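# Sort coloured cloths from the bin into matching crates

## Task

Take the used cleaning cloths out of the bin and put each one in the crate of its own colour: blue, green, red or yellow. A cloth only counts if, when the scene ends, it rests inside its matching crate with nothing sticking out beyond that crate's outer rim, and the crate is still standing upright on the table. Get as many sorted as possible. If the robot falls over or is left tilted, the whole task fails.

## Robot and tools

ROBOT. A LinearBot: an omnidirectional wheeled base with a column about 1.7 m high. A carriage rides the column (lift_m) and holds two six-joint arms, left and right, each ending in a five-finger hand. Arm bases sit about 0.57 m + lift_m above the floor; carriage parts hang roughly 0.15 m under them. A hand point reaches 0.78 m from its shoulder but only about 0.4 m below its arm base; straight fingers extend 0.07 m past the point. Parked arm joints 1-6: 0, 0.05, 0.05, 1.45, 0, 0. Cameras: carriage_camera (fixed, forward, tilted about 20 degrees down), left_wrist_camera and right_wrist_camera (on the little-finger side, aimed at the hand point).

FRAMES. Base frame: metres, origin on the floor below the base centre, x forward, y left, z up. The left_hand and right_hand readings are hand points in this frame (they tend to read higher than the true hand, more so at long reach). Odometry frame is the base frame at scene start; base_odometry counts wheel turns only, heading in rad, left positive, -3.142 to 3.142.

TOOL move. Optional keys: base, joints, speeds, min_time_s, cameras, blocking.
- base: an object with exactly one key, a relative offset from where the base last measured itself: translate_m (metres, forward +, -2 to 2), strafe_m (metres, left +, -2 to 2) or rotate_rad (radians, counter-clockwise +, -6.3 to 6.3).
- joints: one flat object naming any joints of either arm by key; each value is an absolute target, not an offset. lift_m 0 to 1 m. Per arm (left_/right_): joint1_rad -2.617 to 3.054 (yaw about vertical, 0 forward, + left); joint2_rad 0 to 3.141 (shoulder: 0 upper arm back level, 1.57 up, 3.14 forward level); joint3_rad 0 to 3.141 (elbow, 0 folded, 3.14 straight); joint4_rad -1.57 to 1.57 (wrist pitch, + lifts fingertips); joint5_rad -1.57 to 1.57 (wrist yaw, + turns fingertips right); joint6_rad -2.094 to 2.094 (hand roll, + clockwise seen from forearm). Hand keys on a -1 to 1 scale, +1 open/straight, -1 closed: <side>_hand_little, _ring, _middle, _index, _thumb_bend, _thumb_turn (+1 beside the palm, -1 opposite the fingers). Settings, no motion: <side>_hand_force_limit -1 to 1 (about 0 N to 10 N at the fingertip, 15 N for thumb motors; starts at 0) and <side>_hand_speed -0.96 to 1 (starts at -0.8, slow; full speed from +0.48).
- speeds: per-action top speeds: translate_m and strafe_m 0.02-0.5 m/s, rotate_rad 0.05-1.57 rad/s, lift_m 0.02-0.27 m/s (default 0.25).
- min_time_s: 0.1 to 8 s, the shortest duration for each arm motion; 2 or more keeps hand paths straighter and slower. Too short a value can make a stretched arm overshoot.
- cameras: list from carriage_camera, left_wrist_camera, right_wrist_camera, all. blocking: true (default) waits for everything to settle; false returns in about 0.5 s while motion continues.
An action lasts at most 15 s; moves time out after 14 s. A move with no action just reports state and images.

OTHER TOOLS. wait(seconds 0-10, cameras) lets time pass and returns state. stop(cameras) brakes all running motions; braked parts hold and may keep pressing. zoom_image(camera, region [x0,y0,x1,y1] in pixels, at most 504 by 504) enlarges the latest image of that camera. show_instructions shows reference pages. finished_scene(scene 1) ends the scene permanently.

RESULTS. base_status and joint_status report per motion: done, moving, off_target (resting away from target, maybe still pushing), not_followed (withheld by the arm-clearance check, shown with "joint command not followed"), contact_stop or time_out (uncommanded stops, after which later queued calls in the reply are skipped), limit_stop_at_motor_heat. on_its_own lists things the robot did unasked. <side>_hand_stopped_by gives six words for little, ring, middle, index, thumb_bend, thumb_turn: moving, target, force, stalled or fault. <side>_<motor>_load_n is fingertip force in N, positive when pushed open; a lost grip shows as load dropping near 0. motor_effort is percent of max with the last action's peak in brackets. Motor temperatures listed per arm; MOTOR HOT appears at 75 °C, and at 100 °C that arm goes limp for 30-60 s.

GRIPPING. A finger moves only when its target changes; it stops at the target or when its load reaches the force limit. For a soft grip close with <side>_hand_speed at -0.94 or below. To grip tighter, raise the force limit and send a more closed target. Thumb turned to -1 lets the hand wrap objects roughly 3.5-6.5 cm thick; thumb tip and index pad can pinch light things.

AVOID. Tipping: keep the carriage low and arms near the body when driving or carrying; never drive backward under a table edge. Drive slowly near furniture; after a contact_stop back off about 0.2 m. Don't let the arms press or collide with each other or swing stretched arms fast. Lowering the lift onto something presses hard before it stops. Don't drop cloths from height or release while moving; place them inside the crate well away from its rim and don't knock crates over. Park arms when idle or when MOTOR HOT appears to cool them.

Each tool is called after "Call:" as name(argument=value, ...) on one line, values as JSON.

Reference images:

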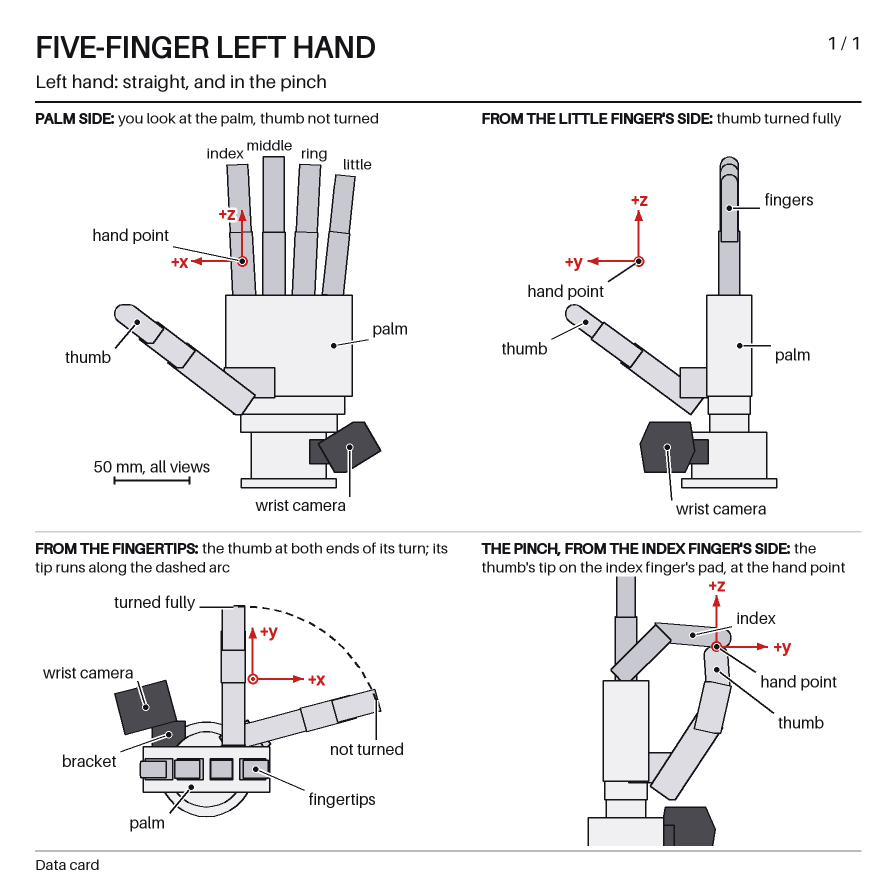

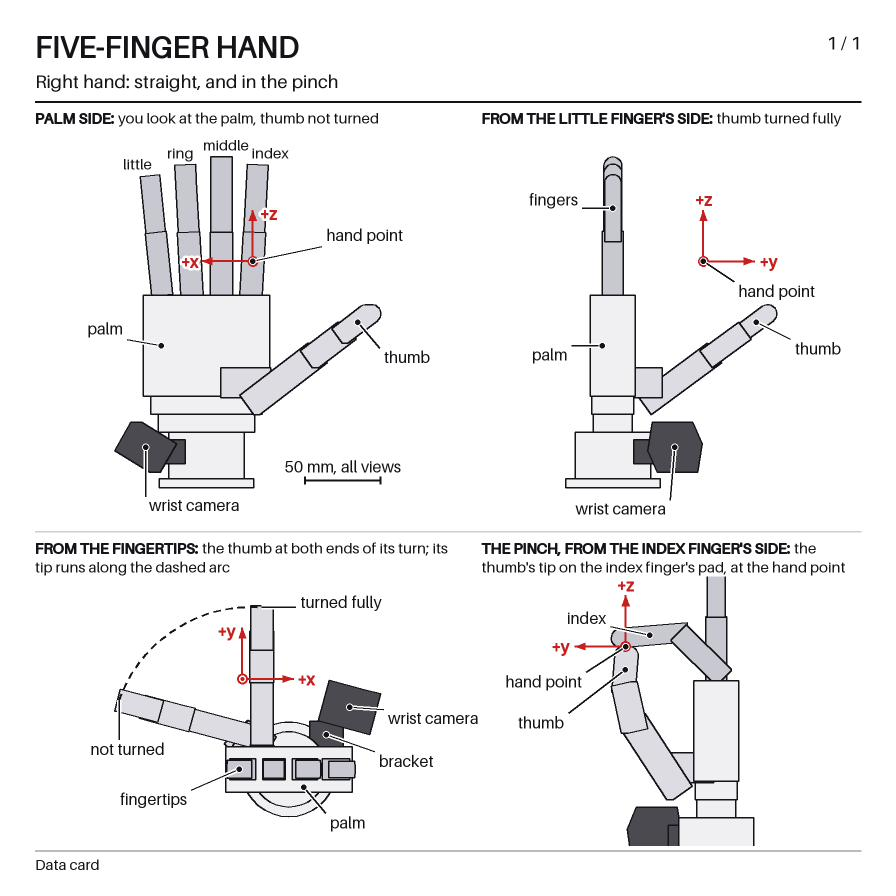

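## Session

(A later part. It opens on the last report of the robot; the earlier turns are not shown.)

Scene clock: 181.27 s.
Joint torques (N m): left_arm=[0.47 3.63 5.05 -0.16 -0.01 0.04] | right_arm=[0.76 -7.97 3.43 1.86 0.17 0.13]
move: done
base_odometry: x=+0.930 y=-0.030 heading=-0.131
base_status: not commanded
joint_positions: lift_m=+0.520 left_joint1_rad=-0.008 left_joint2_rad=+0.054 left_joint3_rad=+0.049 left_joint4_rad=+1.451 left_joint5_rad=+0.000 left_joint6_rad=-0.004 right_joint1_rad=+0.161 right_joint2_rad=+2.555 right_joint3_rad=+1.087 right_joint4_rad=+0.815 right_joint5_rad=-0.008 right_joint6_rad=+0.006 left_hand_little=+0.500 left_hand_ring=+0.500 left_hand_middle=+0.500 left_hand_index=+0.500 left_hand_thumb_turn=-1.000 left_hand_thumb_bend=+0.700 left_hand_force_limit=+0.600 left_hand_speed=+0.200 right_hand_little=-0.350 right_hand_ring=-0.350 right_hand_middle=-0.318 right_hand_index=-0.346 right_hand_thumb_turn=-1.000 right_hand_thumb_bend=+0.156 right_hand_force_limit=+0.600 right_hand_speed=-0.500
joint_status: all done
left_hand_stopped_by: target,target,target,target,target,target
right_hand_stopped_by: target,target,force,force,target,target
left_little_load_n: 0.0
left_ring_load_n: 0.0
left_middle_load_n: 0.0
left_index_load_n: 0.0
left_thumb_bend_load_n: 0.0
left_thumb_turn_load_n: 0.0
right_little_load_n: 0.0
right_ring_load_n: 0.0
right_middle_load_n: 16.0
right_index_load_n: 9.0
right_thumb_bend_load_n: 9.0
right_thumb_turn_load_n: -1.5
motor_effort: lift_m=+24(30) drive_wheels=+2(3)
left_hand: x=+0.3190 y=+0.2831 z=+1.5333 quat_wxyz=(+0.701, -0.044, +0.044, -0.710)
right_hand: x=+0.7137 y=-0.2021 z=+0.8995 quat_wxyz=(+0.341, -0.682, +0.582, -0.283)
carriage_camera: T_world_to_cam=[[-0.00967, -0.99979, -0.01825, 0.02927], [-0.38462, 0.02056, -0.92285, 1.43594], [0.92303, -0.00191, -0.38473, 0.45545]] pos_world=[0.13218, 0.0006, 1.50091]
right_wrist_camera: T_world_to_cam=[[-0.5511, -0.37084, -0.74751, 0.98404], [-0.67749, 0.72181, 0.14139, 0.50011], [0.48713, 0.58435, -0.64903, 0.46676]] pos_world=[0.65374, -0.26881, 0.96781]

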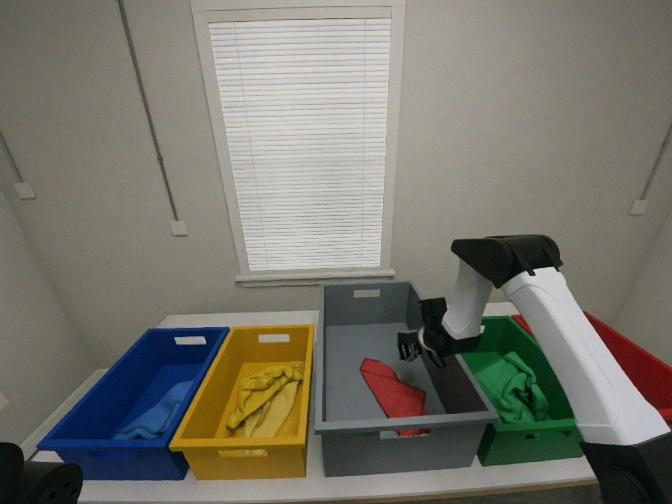

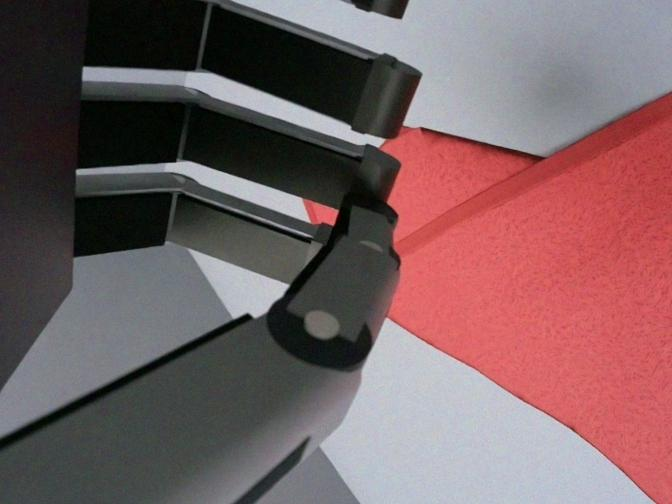

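Call:
move(base={"translate_m": -0.055}, joints={"right_hand_thumb_bend": 0.6, "right_hand_index": 0.5, "right_hand_middle": 0.5, "right_hand_ring": 0.5, "right_hand_little": 0.5, "right_hand_speed": 0.2, "lift_m": 0.48}, speeds={"translate_m": 0.1}, cameras=["right_wrist_camera"])

Call:
move(joints={"lift_m": 0.385}, speeds={"lift_m": 0.08}, cameras=["right_wrist_camera"])

Call:
move(joints={"right_hand_index": -0.35, "right_hand_middle": -0.35, "right_hand_ring": -0.35, "right_hand_little": -0.35, "right_hand_thumb_bend": 0.15, "right_hand_speed": -0.5, "right_hand_force_limit": 0.6}, cameras=["right_wrist_camera"])

Call:
move(joints={"lift_m": 0.52}, speeds={"lift_m": 0.1}, cameras=["carriage_camera", "right_wrist_camera"])

Scene clock: 186.40 s.
Joint torques (N m): left_arm=[0.47 3.77 5.26 -0.17 -0.01 0.04] | right_arm=[0.68 -8.39 3.38 1.98 0.16 0.13]
Motor temperatures (°C): left_arm=[28 48 45 48 28 28] | right_arm=[29 40 43 43 27 27]
move: done
base_odometry: x=+0.876 y=-0.023 heading=-0.131
base_status: done
joint_positions: lift_m=+0.480 left_joint1_rad=-0.008 left_joint2_rad=+0.053 left_joint3_rad=+0.047 left_joint4_rad=+1.452 left_joint5_rad=+0.000 left_joint6_rad=-0.004 right_joint1_rad=+0.162 right_joint2_rad=+2.563 right_joint3_rad=+1.087 right_joint4_rad=+0.804 right_joint5_rad=-0.008 right_joint6_rad=+0.006 left_hand_little=+0.500 left_hand_ring=+0.500 left_hand_middle=+0.500 left_hand_index=+0.500 left_hand_thumb_turn=-1.000 left_hand_thumb_bend=+0.700 left_hand_force_limit=+0.600 left_hand_speed=+0.200 right_hand_little=+0.500 right_hand_ring=+0.500 right_hand_middle=+0.500 right_hand_index=+0.500 right_hand_thumb_turn=-1.000 right_hand_thumb_bend=+0.600 right_hand_force_limit=+0.600 right_hand_speed=+0.200
joint_status: all done
left_hand_stopped_by: target,target,target,target,target,target
right_hand_stopped_by: target,target,target,target,target,target
left_little_load_n: 0.0
left_ring_load_n: 0.0
left_middle_load_n: 0.0
left_index_load_n: 0.0
left_thumb_bend_load_n: 0.0
left_thumb_turn_load_n: 0.0
right_little_load_n: -0.5
right_ring_load_n: 0.0
right_middle_load_n: 0.0
right_index_load_n: 0.0
right_thumb_bend_load_n: 0.0
right_thumb_turn_load_n: 0.0
motor_effort: lift_m=+19(20) drive_wheels=-2(6)
left_hand: x=+0.3189 y=+0.2831 z=+1.4934 quat_wxyz=(+0.701, -0.044, +0.044, -0.710)
right_hand: x=+0.7091 y=-0.2027 z=+0.8546 quat_wxyz=(+0.334, -0.686, +0.584, -0.278)
right_wrist_camera: T_world_to_cam=[[-0.56444, -0.37324, -0.73628, 0.9471], [-0.67489, 0.72225, 0.15125, 0.49369], [0.47532, 0.58228, -0.65956, 0.45707]] pos_world=[0.65051, -0.26922, 0.92412]

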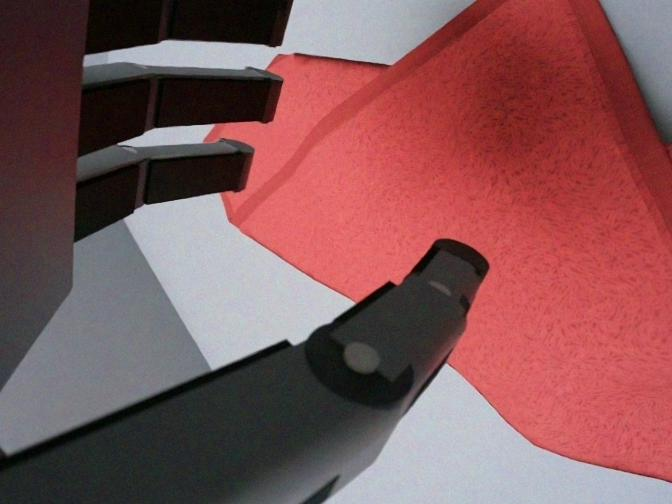

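Scene clock: 187.97 s.
Joint torques (N m): left_arm=[0.47 3.79 5.2 -0.19 -0.01 0.04] | right_arm=[0.75 -7.28 1.51 1.67 0.16 0.13]
move: done
base_odometry: x=+0.876 y=-0.023 heading=-0.131
base_status: not commanded
joint_positions: lift_m=+0.386 left_joint1_rad=-0.008 left_joint2_rad=+0.053 left_joint3_rad=+0.047 left_joint4_rad=+1.453 left_joint5_rad=+0.000 left_joint6_rad=-0.004 right_joint1_rad=+0.161 right_joint2_rad=+2.547 right_joint3_rad=+1.114 right_joint4_rad=+0.849 right_joint5_rad=-0.008 right_joint6_rad=+0.006 left_hand_little=+0.500 left_hand_ring=+0.500 left_hand_middle=+0.500 left_hand_index=+0.500 left_hand_thumb_turn=-1.000 left_hand_thumb_bend=+0.700 left_hand_force_limit=+0.600 left_hand_speed=+0.200 right_hand_little=+0.500 right_hand_ring=+0.500 right_hand_middle=+0.500 right_hand_index=+0.500 right_hand_thumb_turn=-1.000 right_hand_thumb_bend=+0.600 right_hand_force_limit=+0.600 right_hand_speed=+0.200
joint_status: all done
left_hand_stopped_by: target,target,target,target,target,target
right_hand_stopped_by: target,target,target,target,target,target
left_little_load_n: 0.0
left_ring_load_n: 0.0
left_middle_load_n: 0.0
left_index_load_n: 0.0
left_thumb_bend_load_n: 0.0
left_thumb_turn_load_n: 0.0
right_little_load_n: 0.0
right_ring_load_n: 0.0
right_middle_load_n: -0.5
right_index_load_n: 0.0
right_thumb_bend_load_n: 0.5
right_thumb_turn_load_n: 0.0
motor_effort: lift_m=+14(18) drive_wheels=+1(3)
left_hand: x=+0.3185 y=+0.2831 z=+1.3989 quat_wxyz=(+0.701, -0.043, +0.044, -0.710)
right_hand: x=+0.7346 y=-0.1989 z=+0.7829 quat_wxyz=(+0.364, -0.670, +0.571, -0.303)
right_wrist_camera: T_world_to_cam=[[-0.49896, -0.36213, -0.78734, 0.90422], [-0.68549, 0.72077, 0.1029, 0.56431], [0.53022, 0.59106, -0.60788, 0.31656]] pos_world=[0.67015, -0.2664, 0.84628]

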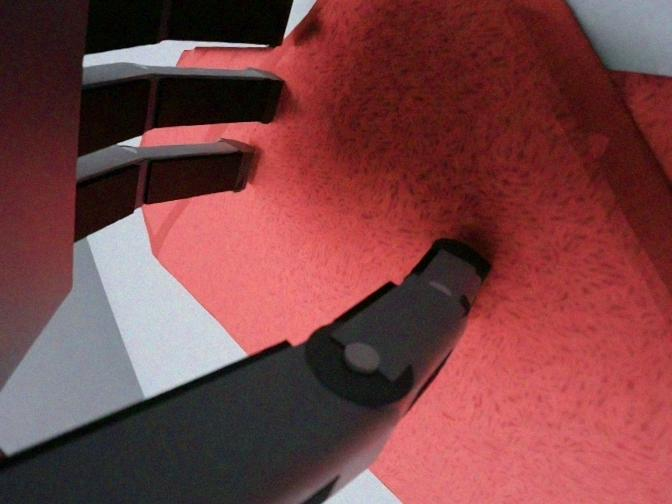

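Scene clock: 189.07 s.
Joint torques (N m): left_arm=[0.49 3.75 5.19 -0.19 -0.01 0.03] | right_arm=[0.76 -7.28 1.44 1.74 0.16 0.13]
move: off_target
base_odometry: x=+0.876 y=-0.023 heading=-0.131
base_status: not commanded
joint_positions: lift_m=+0.386 left_joint1_rad=-0.008 left_joint2_rad=+0.053 left_joint3_rad=+0.047 left_joint4_rad=+1.453 left_joint5_rad=+0.000 left_joint6_rad=-0.004 right_joint1_rad=+0.161 right_joint2_rad=+2.547 right_joint3_rad=+1.114 right_joint4_rad=+0.838 right_joint5_rad=-0.008 right_joint6_rad=+0.006 left_hand_little=+0.500 left_hand_ring=+0.500 left_hand_middle=+0.500 left_hand_index=+0.500 left_hand_thumb_turn=-1.000 left_hand_thumb_bend=+0.700 left_hand_force_limit=+0.600 left_hand_speed=+0.200 right_hand_little=-0.350 right_hand_ring=-0.350 right_hand_middle=-0.318 right_hand_index=-0.346 right_hand_thumb_turn=-1.000 right_hand_thumb_bend=+0.156 right_hand_force_limit=+0.600 right_hand_speed=-0.500
joint_status: right_hand_middle off_target (ended at -0.318, target -0.350); the others done
left_hand_stopped_by: target,target,target,target,target,target
right_hand_stopped_by: target,target,force,force,target,target
left_little_load_n: 0.0
left_ring_load_n: 0.0
left_middle_load_n: 0.0
left_index_load_n: -0.5
left_thumb_bend_load_n: 0.0
left_thumb_turn_load_n: 0.0
right_little_load_n: 0.0
right_ring_load_n: 0.0
right_middle_load_n: 16.0
right_index_load_n: 9.0
right_thumb_bend_load_n: 9.0
right_thumb_turn_load_n: -1.0
motor_effort: lift_m=+15(18) drive_wheels=-1(2)
left_hand: x=+0.3185 y=+0.2831 z=+1.3989 quat_wxyz=(+0.701, -0.043, +0.044, -0.710)
right_hand: x=+0.7324 y=-0.1992 z=+0.7808 quat_wxyz=(+0.360, -0.672, +0.573, -0.300)
right_wrist_camera: T_world_to_cam=[[-0.50748, -0.36355, -0.78121, 0.90257], [-0.68437, 0.72093, 0.10907, 0.55769], [0.52355, 0.58999, -0.61466, 0.32655]] pos_world=[0.66874, -0.2666, 0.84499]

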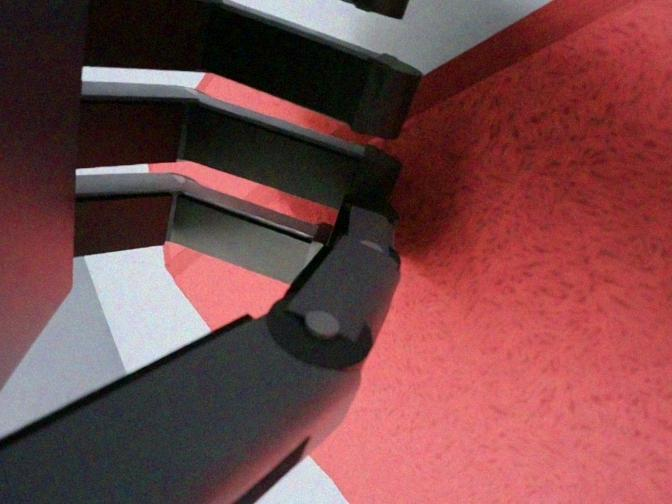

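Scene clock: 190.80 s.
Joint torques (N m): left_arm=[0.47 3.79 5.24 -0.19 -0.01 0.04] | right_arm=[0.76 -7.79 2.65 1.94 0.17 0.13]
move: done
base_odometry: x=+0.876 y=-0.023 heading=-0.131
base_status: not commanded
joint_positions: lift_m=+0.520 left_joint1_rad=-0.008 left_joint2_rad=+0.053 left_joint3_rad=+0.047 left_joint4_rad=+1.454 left_joint5_rad=+0.000 left_joint6_rad=-0.004 right_joint1_rad=+0.161 right_joint2_rad=+2.554 right_joint3_rad=+1.098 right_joint4_rad=+0.814 right_joint5_rad=-0.008 right_joint6_rad=+0.006 left_hand_little=+0.500 left_hand_ring=+0.500 left_hand_middle=+0.500 left_hand_index=+0.500 left_hand_thumb_turn=-1.000 left_hand_thumb_bend=+0.700 left_hand_force_limit=+0.600 left_hand_speed=+0.200 right_hand_little=-0.350 right_hand_ring=-0.350 right_hand_middle=-0.318 right_hand_index=-0.346 right_hand_thumb_turn=-1.000 right_hand_thumb_bend=+0.156 right_hand_force_limit=+0.600 right_hand_speed=-0.500
joint_status: all done
left_hand_stopped_by: target,target,target,target,target,target
right_hand_stopped_by: target,target,force,force,target,target
left_little_load_n: 0.0
left_ring_load_n: 0.0
left_middle_load_n: 0.0
left_index_load_n: 0.0
left_thumb_bend_load_n: 0.0
left_thumb_turn_load_n: 0.0
right_little_load_n: 0.0
right_ring_load_n: 0.0
right_middle_load_n: 16.0
right_index_load_n: 9.0
right_thumb_bend_load_n: 9.0
right_thumb_turn_load_n: -1.5
motor_effort: lift_m=+21(28) drive_wheels=+0(2)
left_hand: x=+0.3185 y=+0.2831 z=+1.5329 quat_wxyz=(+0.701, -0.043, +0.044, -0.710)
right_hand: x=+0.7190 y=-0.2014 z=+0.9030 quat_wxyz=(+0.345, -0.680, +0.580, -0.286)
carriage_camera: T_world_to_cam=[[-0.00967, -0.99979, -0.01825, 0.02927], [-0.38462, 0.02056, -0.92285, 1.43585], [0.92303, -0.00191, -0.38473, 0.45541]] pos_world=[0.13218, 0.0006, 1.50081]
right_wrist_camera: T_world_to_cam=[[-0.54248, -0.36925, -0.75456, 0.99033], [-0.67881, 0.72184, 0.13478, 0.5097], [0.49491, 0.58532, -0.64224, 0.45456]] pos_world=[0.65826, -0.26831, 0.9705]

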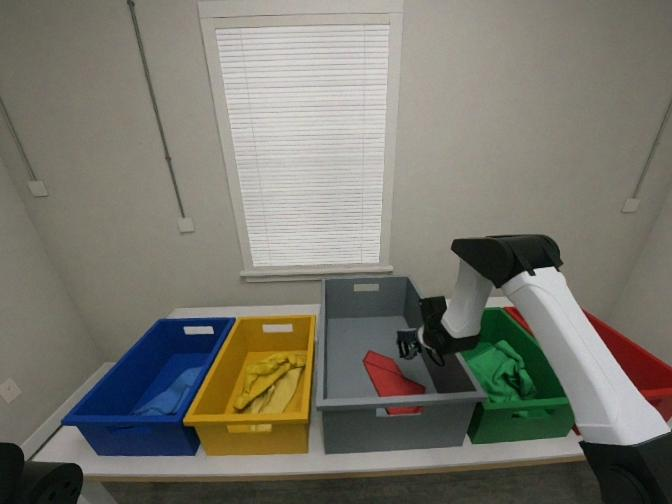

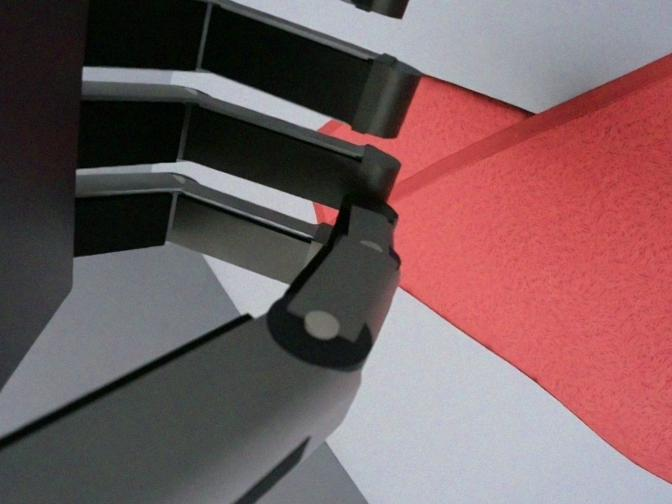

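Call:
move(base={"translate_m": 0.04}, joints={"right_joint4_rad": 0.58, "right_hand_thumb_bend": 0.5, "right_hand_index": 0.5, "right_hand_middle": 0.5, "right_hand_ring": 0.5, "right_hand_little": 0.5, "right_hand_speed": 0.2, "lift_m": 0.5}, speeds={"translate_m": 0.1}, cameras=["right_wrist_camera"])

Call:
move(joints={"lift_m": 0.414}, speeds={"lift_m": 0.08}, cameras=["right_wrist_camera"])

Call:
move(joints={"right_hand_index": -0.4, "right_hand_middle": -0.4, "right_hand_ring": -0.4, "right_hand_little": -0.4, "right_hand_thumb_bend": 0.2, "right_hand_speed": -0.5, "right_hand_force_limit": 0.8}, cameras=["right_wrist_camera"])

Call:
move(joints={"lift_m": 0.53}, speeds={"lift_m": 0.1}, cameras=["carriage_camera", "right_wrist_camera"])

Scene clock: 194.13 s.
Joint torques (N m): left_arm=[0.47 3.69 5.29 -0.13 0 0.04] | right_arm=[0.73 -7.87 2.28 1.59 0.16 0.13]
move: done
base_odometry: x=+0.915 y=-0.029 heading=-0.131
base_status: done
joint_positions: lift_m=+0.500 left_joint1_rad=-0.008 left_joint2_rad=+0.053 left_joint3_rad=+0.047 left_joint4_rad=+1.448 left_joint5_rad=+0.000 left_joint6_rad=-0.004 right_joint1_rad=+0.161 right_joint2_rad=+2.559 right_joint3_rad=+1.098 right_joint4_rad=+0.596 right_joint5_rad=-0.007 right_joint6_rad=+0.006 left_hand_little=+0.500 left_hand_ring=+0.500 left_hand_middle=+0.500 left_hand_index=+0.500 left_hand_thumb_turn=-1.000 left_hand_thumb_bend=+0.700 left_hand_force_limit=+0.600 left_hand_speed=+0.200 right_hand_little=+0.500 right_hand_ring=+0.500 right_hand_middle=+0.500 right_hand_index=+0.500 right_hand_thumb_turn=-1.000 right_hand_thumb_bend=+0.500 right_hand_force_limit=+0.600 right_hand_speed=+0.200
joint_status: all done
left_hand_stopped_by: target,target,target,target,target,target
right_hand_stopped_by: target,target,target,target,target,target
left_little_load_n: 0.0
left_ring_load_n: 0.0
left_middle_load_n: 0.0
left_index_load_n: 0.0
left_thumb_bend_load_n: 0.0
left_thumb_turn_load_n: 0.0
right_little_load_n: 0.0
right_ring_load_n: 0.0
right_middle_load_n: 0.0
right_index_load_n: 0.0
right_thumb_bend_load_n: 0.0
right_thumb_turn_load_n: 0.0
motor_effort: lift_m=+18(20) drive_wheels=-2(10)
left_hand: x=+0.3200 y=+0.2831 z=+1.5129 quat_wxyz=(+0.701, -0.045, +0.046, -0.710)
right_hand: x=+0.6687 y=-0.2096 z=+0.8476 quat_wxyz=(+0.266, -0.714, +0.609, -0.221)
right_wrist_camera: T_world_to_cam=[[-0.69257, -0.39388, -0.60433, 0.88606], [-0.63567, 0.72926, 0.25318, 0.36136], [0.34099, 0.5595, -0.75544, 0.64207]] pos_world=[0.62443, -0.27377, 0.92902]

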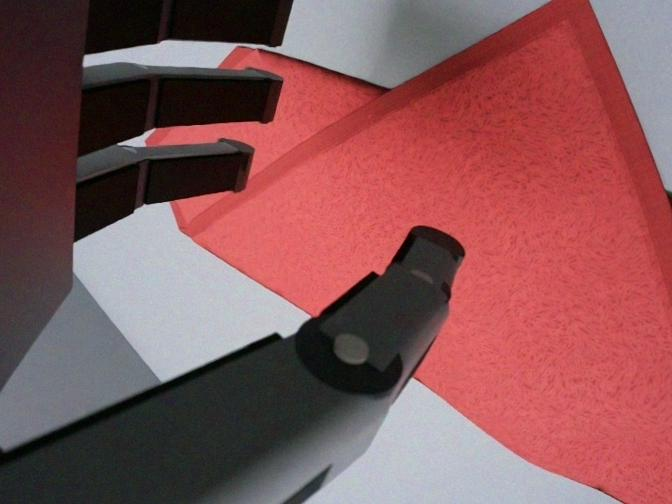

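Scene clock: 195.60 s.
Joint torques (N m): left_arm=[0.47 3.75 5.26 -0.15 0 0.04] | right_arm=[0.7 -6.91 2.67 0.7 0.21 0.13]
move: done
base_odometry: x=+0.915 y=-0.029 heading=-0.131
base_status: not commanded
joint_positions: lift_m=+0.415 left_joint1_rad=-0.008 left_joint2_rad=+0.053 left_joint3_rad=+0.047 left_joint4_rad=+1.451 left_joint5_rad=+0.000 left_joint6_rad=-0.004 right_joint1_rad=+0.161 right_joint2_rad=+2.545 right_joint3_rad=+1.098 right_joint4_rad=+0.710 right_joint5_rad=-0.013 right_joint6_rad=+0.006 left_hand_little=+0.500 left_hand_ring=+0.500 left_hand_middle=+0.500 left_hand_index=+0.500 left_hand_thumb_turn=-1.000 left_hand_thumb_bend=+0.700 left_hand_force_limit=+0.600 left_hand_speed=+0.200 right_hand_little=+0.500 right_hand_ring=+0.500 right_hand_middle=+0.500 right_hand_index=+0.500 right_hand_thumb_turn=-1.000 right_hand_thumb_bend=+0.500 right_hand_force_limit=+0.600 right_hand_speed=+0.200
joint_status: all done
left_hand_stopped_by: target,target,target,target,target,target
right_hand_stopped_by: target,target,target,target,target,target
left_little_load_n: 0.0
left_ring_load_n: 0.0
left_middle_load_n: 0.0
left_index_load_n: 0.0
left_thumb_bend_load_n: 0.0
left_thumb_turn_load_n: 0.0
right_little_load_n: 0.0
right_ring_load_n: 0.0
right_middle_load_n: -2.5
right_index_load_n: -2.0
right_thumb_bend_load_n: 0.0
right_thumb_turn_load_n: 0.0
motor_effort: lift_m=+13(18) drive_wheels=-2(3)
left_hand: x=+0.3194 y=+0.2831 z=+1.4273 quat_wxyz=(+0.701, -0.044, +0.045, -0.710)
right_hand: x=+0.6993 y=-0.2036 z=+0.7848 quat_wxyz=(+0.313, -0.696, +0.593, -0.257)
right_wrist_camera: T_world_to_cam=[[-0.60921, -0.38042, -0.6958, 0.88785], [-0.6662, 0.72147, 0.18883, 0.46254], [0.43016, 0.57858, -0.69296, 0.47337]] pos_world=[0.64541, -0.26983, 0.85845]

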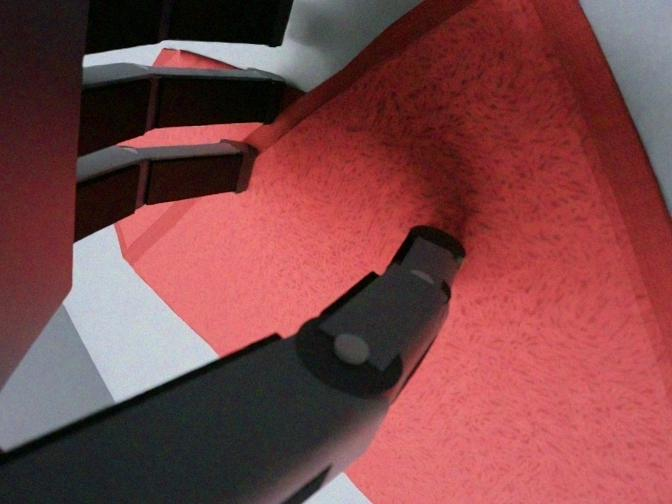

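Scene clock: 196.73 s.
Joint torques (N m): left_arm=[0.47 3.74 5.2 -0.16 0 0.04] | right_arm=[0.7 -7.12 2.11 1.24 0.17 0.14]
move: off_target
base_odometry: x=+0.915 y=-0.029 heading=-0.131
base_status: not commanded
joint_positions: lift_m=+0.415 left_joint1_rad=-0.008 left_joint2_rad=+0.053 left_joint3_rad=+0.047 left_joint4_rad=+1.452 left_joint5_rad=+0.000 left_joint6_rad=-0.004 right_joint1_rad=+0.161 right_joint2_rad=+2.547 right_joint3_rad=+1.102 right_joint4_rad=+0.641 right_joint5_rad=-0.009 right_joint6_rad=+0.006 left_hand_little=+0.500 left_hand_ring=+0.500 left_hand_middle=+0.500 left_hand_index=+0.500 left_hand_thumb_turn=-1.000 left_hand_thumb_bend=+0.700 left_hand_force_limit=+0.600 left_hand_speed=+0.200 right_hand_little=-0.400 right_hand_ring=-0.400 right_hand_middle=-0.317 right_hand_index=-0.366 right_hand_thumb_turn=-1.000 right_hand_thumb_bend=+0.200 right_hand_force_limit=+0.800 right_hand_speed=-0.500
joint_status: right_hand_middle off_target (ended at -0.317, target -0.400); right_hand_index off_target (ended at -0.366, target -0.400); the others done
left_hand_stopped_by: target,target,target,target,target,target
right_hand_stopped_by: target,target,force,force,target,target
left_little_load_n: 0.0
left_ring_load_n: 0.0
left_middle_load_n: 0.0
left_index_load_n: 0.0
left_thumb_bend_load_n: 0.0
left_thumb_turn_load_n: 0.0
right_little_load_n: 0.0
right_ring_load_n: 0.0
right_middle_load_n: 16.5
right_index_load_n: 12.0
right_thumb_bend_load_n: 1.0
right_thumb_turn_load_n: -2.0
motor_effort: lift_m=+15(17) drive_wheels=-2(4)
left_hand: x=+0.3191 y=+0.2831 z=+1.4274 quat_wxyz=(+0.701, -0.044, +0.044, -0.710)
right_hand: x=+0.6848 y=-0.2067 z=+0.7741 quat_wxyz=(+0.288, -0.706, +0.602, -0.238)
right_wrist_camera: T_world_to_cam=[[-0.65479, -0.38778, -0.64875, 0.86367], [-0.65061, 0.72602, 0.22271, 0.42122], [0.38464, 0.56791, -0.72769, 0.52975]] pos_world=[0.63581, -0.27175, 0.85199]

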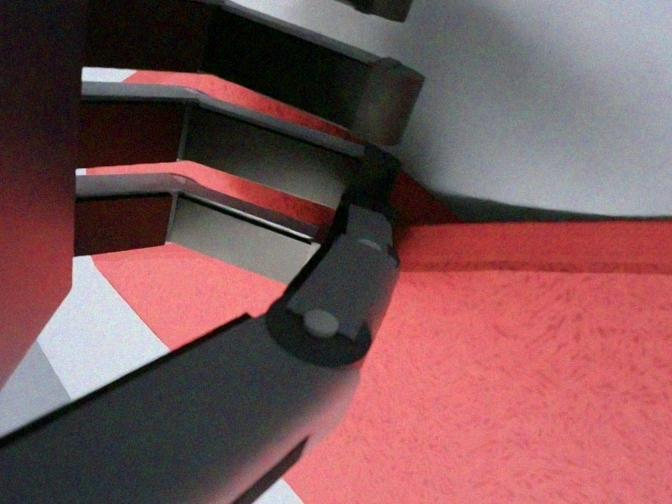

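Scene clock: 198.27 s.
Joint torques (N m): left_arm=[0.49 3.82 5.3 -0.18 -0.01 0.04] | right_arm=[0.72 -7.43 1.95 1.6 0.16 0.13]
move: done
base_odometry: x=+0.915 y=-0.029 heading=-0.131
base_status: not commanded
joint_positions: lift_m=+0.530 left_joint1_rad=-0.008 left_joint2_rad=+0.052 left_joint3_rad=+0.047 left_joint4_rad=+1.453 left_joint5_rad=+0.000 left_joint6_rad=-0.004 right_joint1_rad=+0.161 right_joint2_rad=+2.554 right_joint3_rad=+1.102 right_joint4_rad=+0.593 right_joint5_rad=-0.008 right_joint6_rad=+0.006 left_hand_little=+0.500 left_hand_ring=+0.500 left_hand_middle=+0.500 left_hand_index=+0.500 left_hand_thumb_turn=-1.000 left_hand_thumb_bend=+0.700 left_hand_force_limit=+0.600 left_hand_speed=+0.200 right_hand_little=-0.400 right_hand_ring=-0.400 right_hand_middle=-0.317 right_hand_index=-0.366 right_hand_thumb_turn=-1.000 right_hand_thumb_bend=+0.200 right_hand_force_limit=+0.800 right_hand_speed=-0.500
joint_status: all done
left_hand_stopped_by: target,target,target,target,target,target
right_hand_stopped_by: target,target,force,force,target,target
left_little_load_n: 0.0
left_ring_load_n: 0.0
left_middle_load_n: 0.0
left_index_load_n: 0.0
left_thumb_bend_load_n: 0.0
left_thumb_turn_load_n: 0.0
right_little_load_n: 0.0
right_ring_load_n: 0.0
right_middle_load_n: 16.0
right_index_load_n: 11.5
right_thumb_bend_load_n: 1.0
right_thumb_turn_load_n: -2.0
motor_effort: lift_m=+21(27) drive_wheels=-2(3)
left_hand: x=+0.3188 y=+0.2831 z=+1.5427 quat_wxyz=(+0.701, -0.044, +0.044, -0.710)
right_hand: x=+0.6714 y=-0.2090 z=+0.8797 quat_wxyz=(+0.269, -0.713, +0.608, -0.222)
carriage_camera: T_world_to_cam=[[-0.00967, -0.99979, -0.01825, 0.02945], [-0.38462, 0.02056, -0.92285, 1.44508], [0.92303, -0.00191, -0.38473, 0.45926]] pos_world=[0.13218, 0.0006, 1.51081]
right_wrist_camera: T_world_to_cam=[[-0.68879, -0.3933, -0.609, 0.90935], [-0.63755, 0.72852, 0.25058, 0.35789], [0.34512, 0.56086, -0.75255, 0.66003]] pos_world=[0.62673, -0.27326, 0.96082]

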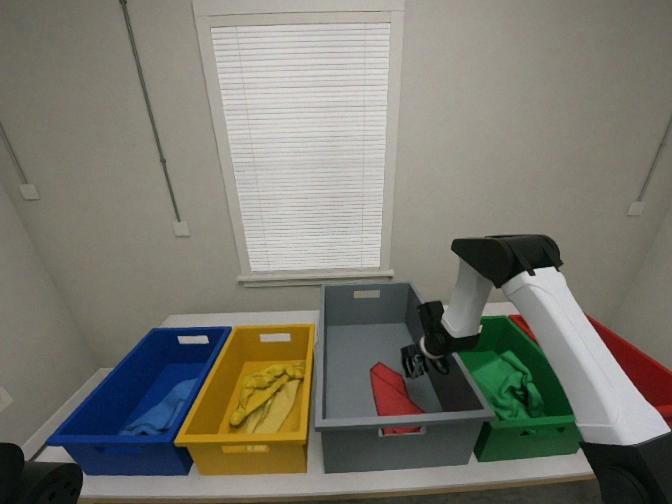

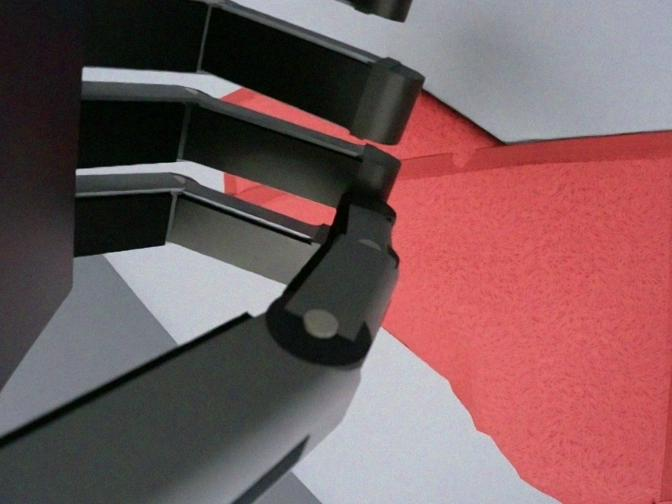

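Call:
move(joints={"right_joint4_rad": 0.68, "right_hand_thumb_bend": 0.6, "right_hand_index": 0.5, "right_hand_middle": 0.5, "right_hand_ring": 0.5, "right_hand_little": 0.5, "right_hand_speed": 0.2, "lift_m": 0.48}, cameras=[])

Call:
move(joints={"lift_m": 0.396}, speeds={"lift_m": 0.08}, cameras=["right_wrist_camera"])

Call:
move(joints={"right_hand_index": -0.4, "right_hand_middle": -0.4, "right_hand_ring": -0.4, "right_hand_little": -0.4, "right_hand_speed": -0.5, "right_hand_force_limit": 0.8}, cameras=["right_wrist_camera"])

Call:
move(joints={"right_hand_thumb_bend": 0.1, "right_hand_speed": -0.3, "right_hand_force_limit": 0.6}, cameras=["right_wrist_camera"])

Call:
move(joints={"lift_m": 0.53}, speeds={"lift_m": 0.1}, cameras=["carriage_camera", "right_wrist_camera"])

Scene clock: 200.93 s.
Joint torques (N m): left_arm=[0.47 3.77 5.2 -0.17 0 0.04] | right_arm=[0.7 -8.2 2.51 1.97 0.16 0.13]
move: done
base_odometry: x=+0.915 y=-0.029 heading=-0.131
base_status: not commanded
joint_positions: lift_m=+0.480 left_joint1_rad=-0.008 left_joint2_rad=+0.052 left_joint3_rad=+0.047 left_joint4_rad=+1.453 left_joint5_rad=+0.000 left_joint6_rad=-0.004 right_joint1_rad=+0.161 right_joint2_rad=+2.561 right_joint3_rad=+1.097 right_joint4_rad=+0.673 right_joint5_rad=-0.008 right_joint6_rad=+0.006 left_hand_little=+0.500 left_hand_ring=+0.500 left_hand_middle=+0.500 left_hand_index=+0.500 left_hand_thumb_turn=-1.000 left_hand_thumb_bend=+0.700 left_hand_force_limit=+0.600 left_hand_speed=+0.200 right_hand_little=+0.500 right_hand_ring=+0.500 right_hand_middle=+0.500 right_hand_index=+0.500 right_hand_thumb_turn=-1.000 right_hand_thumb_bend=+0.600 right_hand_force_limit=+0.800 right_hand_speed=+0.200
joint_status: all done
left_hand_stopped_by: target,target,target,target,target,target
right_hand_stopped_by: target,target,target,target,target,target
left_little_load_n: 0.0
left_ring_load_n: 0.0
left_middle_load_n: 0.0
left_index_load_n: 0.0
left_thumb_bend_load_n: 0.5
left_thumb_turn_load_n: 0.0
right_little_load_n: 0.0
right_ring_load_n: 0.0
right_middle_load_n: 0.0
right_index_load_n: 0.0
right_thumb_bend_load_n: 0.0
right_thumb_turn_load_n: 0.0
motor_effort: lift_m=+16(21) drive_wheels=-2(4)
left_hand: x=+0.3188 y=+0.2831 z=+1.4933 quat_wxyz=(+0.701, -0.044, +0.044, -0.710)
right_hand: x=+0.6854 y=-0.2067 z=+0.8370 quat_wxyz=(+0.293, -0.704, +0.600, -0.242)

Scene clock: 202.37 s.
Joint torques (N m): left_arm=[0.47 3.78 5.29 -0.18 0 0.04] | right_arm=[0.75 -8.01 2.74 0.68 0.18 0.13]
move: done
base_odometry: x=+0.915 y=-0.029 heading=-0.131
base_status: not commanded
joint_positions: lift_m=+0.396 left_joint1_rad=-0.008 left_joint2_rad=+0.052 left_joint3_rad=+0.047 left_joint4_rad=+1.453 left_joint5_rad=+0.000 left_joint6_rad=-0.004 right_joint1_rad=+0.161 right_joint2_rad=+2.556 right_joint3_rad=+1.097 right_joint4_rad=+0.824 right_joint5_rad=-0.008 right_joint6_rad=+0.006 left_hand_little=+0.500 left_hand_ring=+0.500 left_hand_middle=+0.500 left_hand_index=+0.500 left_hand_thumb_turn=-1.000 left_hand_thumb_bend=+0.700 left_hand_force_limit=+0.600 left_hand_speed=+0.200 right_hand_little=+0.500 right_hand_ring=+0.500 right_hand_middle=+0.500 right_hand_index=+0.500 right_hand_thumb_turn=-1.000 right_hand_thumb_bend=+0.600 right_hand_force_limit=+0.800 right_hand_speed=+0.200
joint_status: all done
left_hand_stopped_by: target,target,target,target,target,target
right_hand_stopped_by: target,target,target,target,target,target
left_little_load_n: 0.0
left_ring_load_n: -0.5
left_middle_load_n: 0.0
left_index_load_n: 0.0
left_thumb_bend_load_n: 0.0
left_thumb_turn_load_n: 0.0
right_little_load_n: 0.0
right_ring_load_n: 0.0
right_middle_load_n: -1.0
right_index_load_n: -0.5
right_thumb_bend_load_n: 0.0
right_thumb_turn_load_n: 0.0
motor_effort: lift_m=+17(18) drive_wheels=-2(4)
left_hand: x=+0.3186 y=+0.2831 z=+1.4095 quat_wxyz=(+0.701, -0.043, +0.044, -0.710)
right_hand: x=+0.7197 y=-0.2012 z=+0.7802 quat_wxyz=(+0.347, -0.679, +0.579, -0.288)
right_wrist_camera: T_world_to_cam=[[-0.53758, -0.36863, -0.75836, 0.89774], [-0.67974, 0.72165, 0.13106, 0.53017], [0.49896, 0.58594, -0.63852, 0.3694]] pos_world=[0.65867, -0.26811, 0.8472]

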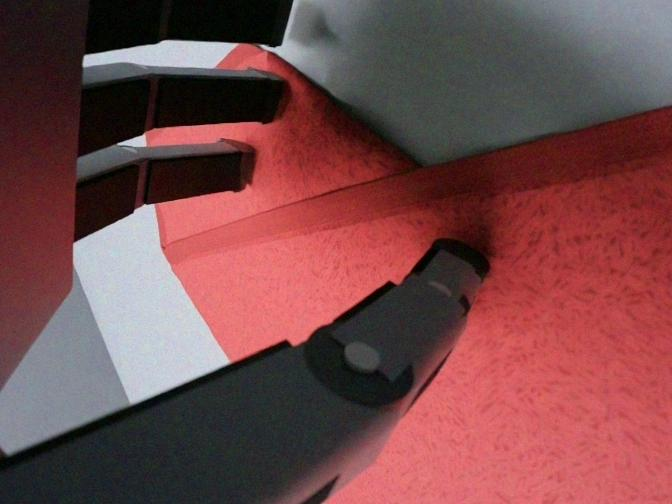

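Scene clock: 203.50 s.
Joint torques (N m): left_arm=[0.47 3.81 5.27 -0.19 0 0.04] | right_arm=[0.69 -7.9 2.13 1.04 0.16 0.13]
move: done
base_odometry: x=+0.915 y=-0.029 heading=-0.131
base_status: not commanded
joint_positions: lift_m=+0.396 left_joint1_rad=-0.008 left_joint2_rad=+0.052 left_joint3_rad=+0.047 left_joint4_rad=+1.453 left_joint5_rad=+0.000 left_joint6_rad=-0.004 right_joint1_rad=+0.161 right_joint2_rad=+2.556 right_joint3_rad=+1.104 right_joint4_rad=+0.781 right_joint5_rad=-0.008 right_joint6_rad=+0.006 left_hand_little=+0.500 left_hand_ring=+0.500 left_hand_middle=+0.500 left_hand_index=+0.500 left_hand_thumb_turn=-1.000 left_hand_thumb_bend=+0.700 left_hand_force_limit=+0.600 left_hand_speed=+0.200 right_hand_little=-0.400 right_hand_ring=-0.400 right_hand_middle=-0.400 right_hand_index=-0.400 right_hand_thumb_turn=-1.000 right_hand_thumb_bend=+0.599 right_hand_force_limit=+0.800 right_hand_speed=-0.500
joint_status: all done
left_hand_stopped_by: target,target,target,target,target,target
right_hand_stopped_by: target,target,target,target,target,target
left_little_load_n: 0.0
left_ring_load_n: 0.0
left_middle_load_n: 0.0
left_index_load_n: 0.0
left_thumb_bend_load_n: 0.0
left_thumb_turn_load_n: 0.0
right_little_load_n: 0.0
right_ring_load_n: 0.0
right_middle_load_n: 0.0
right_index_load_n: 0.0
right_thumb_bend_load_n: -3.0
right_thumb_turn_load_n: -0.5
motor_effort: lift_m=+15(20) drive_wheels=-3(4)
left_hand: x=+0.3186 y=+0.2831 z=+1.4095 quat_wxyz=(+0.701, -0.043, +0.044, -0.710)
right_hand: x=+0.7141 y=-0.2022 z=+0.7746 quat_wxyz=(+0.334, -0.685, +0.584, -0.278)
right_wrist_camera: T_world_to_cam=[[-0.56384, -0.3729, -0.7369, 0.89132], [-0.67455, 0.72275, 0.1504, 0.50931], [0.47651, 0.58188, -0.65906, 0.40041]] pos_world=[0.65532, -0.26872, 0.84411]

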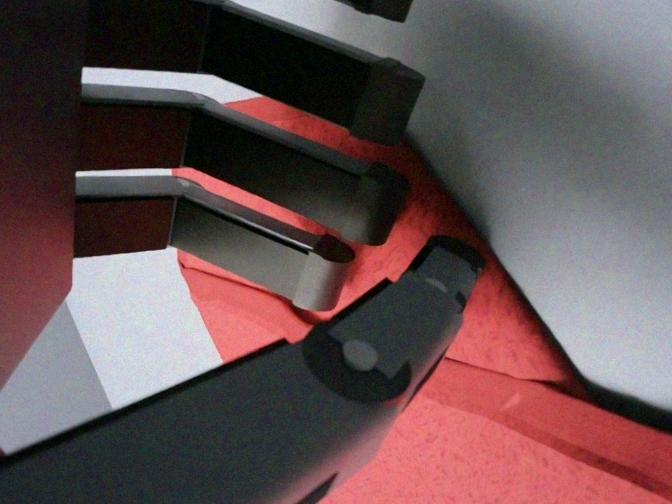

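Scene clock: 204.33 s.
Joint torques (N m): left_arm=[0.47 3.77 5.19 -0.18 0 0.04] | right_arm=[0.72 -7.87 2.04 1.26 0.16 0.13]
move: off_target
base_odometry: x=+0.915 y=-0.029 heading=-0.131
base_status: not commanded
joint_positions: lift_m=+0.396 left_joint1_rad=-0.008 left_joint2_rad=+0.052 left_joint3_rad=+0.047 left_joint4_rad=+1.453 left_joint5_rad=+0.000 left_joint6_rad=-0.004 right_joint1_rad=+0.161 right_joint2_rad=+2.556 right_joint3_rad=+1.104 right_joint4_rad=+0.755 right_joint5_rad=-0.008 right_joint6_rad=+0.006 left_hand_little=+0.500 left_hand_ring=+0.500 left_hand_middle=+0.500 left_hand_index=+0.500 left_hand_thumb_turn=-1.000 left_hand_thumb_bend=+0.700 left_hand_force_limit=+0.600 left_hand_speed=+0.200 right_hand_little=-0.400 right_hand_ring=-0.400 right_hand_middle=-0.400 right_hand_index=-0.400 right_hand_thumb_turn=-1.000 right_hand_thumb_bend=+0.315 right_hand_force_limit=+0.600 right_hand_speed=-0.300
joint_status: right_hand_thumb_bend off_target (ended at +0.315, target +0.100); the others done
left_hand_stopped_by: target,target,target,target,target,target
right_hand_stopped_by: target,target,target,target,force,target
left_little_load_n: 0.0
left_ring_load_n: 0.0
left_middle_load_n: -0.5
left_index_load_n: 0.0
left_thumb_bend_load_n: 0.0
left_thumb_turn_load_n: 0.0
right_little_load_n: 0.0
right_ring_load_n: 0.0
right_middle_load_n: 0.5
right_index_load_n: 0.0
right_thumb_bend_load_n: 15.5
right_thumb_turn_load_n: -0.5
motor_effort: lift_m=+18(19) drive_wheels=-2(4)
left_hand: x=+0.3186 y=+0.2831 z=+1.4095 quat_wxyz=(+0.701, -0.043, +0.044, -0.710)
right_hand: x=+0.7086 y=-0.2031 z=+0.7701 quat_wxyz=(+0.326, -0.689, +0.588, -0.270)
right_wrist_camera: T_world_to_cam=[[-0.5825, -0.37598, -0.72065, 0.88465], [-0.67056, 0.72336, 0.16462, 0.49323], [0.45939, 0.57913, -0.67347, 0.42332]] pos_world=[0.65158, -0.26932, 0.84143]

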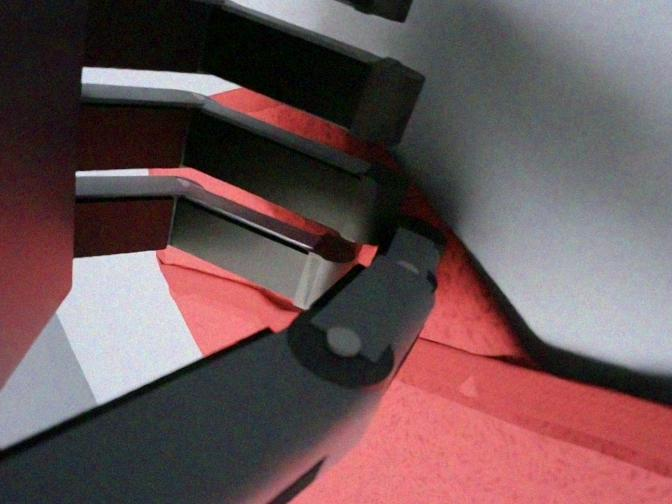

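Scene clock: 206.13 s.
Joint torques (N m): left_arm=[0.47 3.74 5.27 -0.18 0 0.04] | right_arm=[0.65 -7.79 2.3 1.75 0.15 0.13]
move: done
base_odometry: x=+0.915 y=-0.029 heading=-0.131
base_status: not commanded
joint_positions: lift_m=+0.530 left_joint1_rad=-0.008 left_joint2_rad=+0.052 left_joint3_rad=+0.047 left_joint4_rad=+1.453 left_joint5_rad=+0.000 left_joint6_rad=-0.004 right_joint1_rad=+0.161 right_joint2_rad=+2.556 right_joint3_rad=+1.100 right_joint4_rad=+0.694 right_joint5_rad=-0.008 right_joint6_rad=+0.006 left_hand_little=+0.500 left_hand_ring=+0.500 left_hand_middle=+0.500 left_hand_index=+0.500 left_hand_thumb_turn=-1.000 left_hand_thumb_bend=+0.700 left_hand_force_limit=+0.600 left_hand_speed=+0.200 right_hand_little=-0.400 right_hand_ring=-0.400 right_hand_middle=-0.400 right_hand_index=-0.400 right_hand_thumb_turn=-1.000 right_hand_thumb_bend=+0.315 right_hand_force_limit=+0.600 right_hand_speed=-0.300
joint_status: all done
left_hand_stopped_by: target,target,target,target,target,target
right_hand_stopped_by: target,target,target,target,force,target
left_little_load_n: 0.0
left_ring_load_n: 0.0
left_middle_load_n: 0.5
left_index_load_n: 0.0
left_thumb_bend_load_n: 0.0
left_thumb_turn_load_n: 0.0
right_little_load_n: 0.0
right_ring_load_n: 0.0
right_middle_load_n: 1.5
right_index_load_n: 0.0
right_thumb_bend_load_n: 15.0
right_thumb_turn_load_n: 0.0
motor_effort: lift_m=+25(28) drive_wheels=-2(4)
left_hand: x=+0.3187 y=+0.2831 z=+1.5427 quat_wxyz=(+0.701, -0.043, +0.044, -0.710)
right_hand: x=+0.6931 y=-0.2056 z=+0.8924 quat_wxyz=(+0.303, -0.699, +0.597, -0.251)
carriage_camera: T_world_to_cam=[[-0.00967, -0.99979, -0.01825, 0.02945], [-0.38462, 0.02056, -0.92285, 1.44508], [0.92303, -0.00191, -0.38473, 0.45926]] pos_world=[0.13218, 0.0006, 1.51081]
right_wrist_camera: T_world_to_cam=[[-0.62779, -0.38333, -0.67745, 0.95418], [-0.65874, 0.72528, 0.20006, 0.42511], [0.41466, 0.57186, -0.70784, 0.57441]] pos_world=[0.64088, -0.27104, 0.96796]

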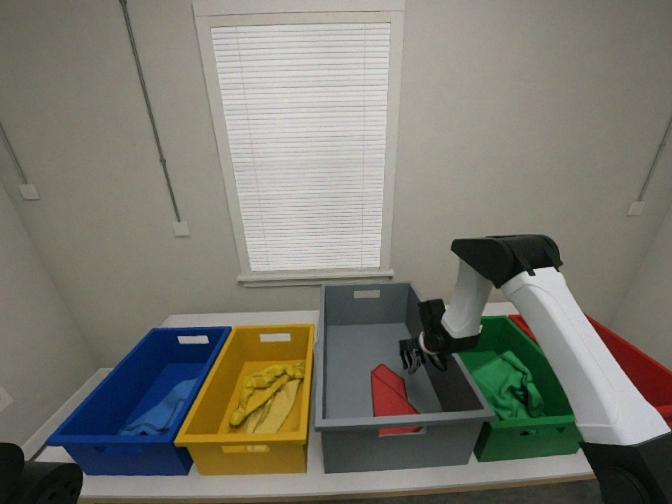

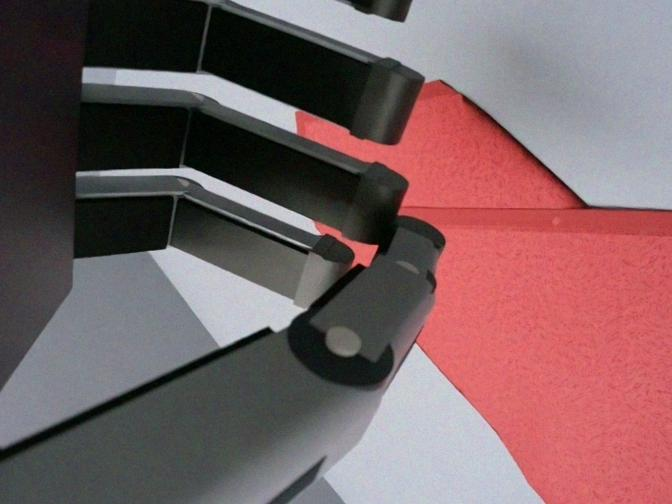

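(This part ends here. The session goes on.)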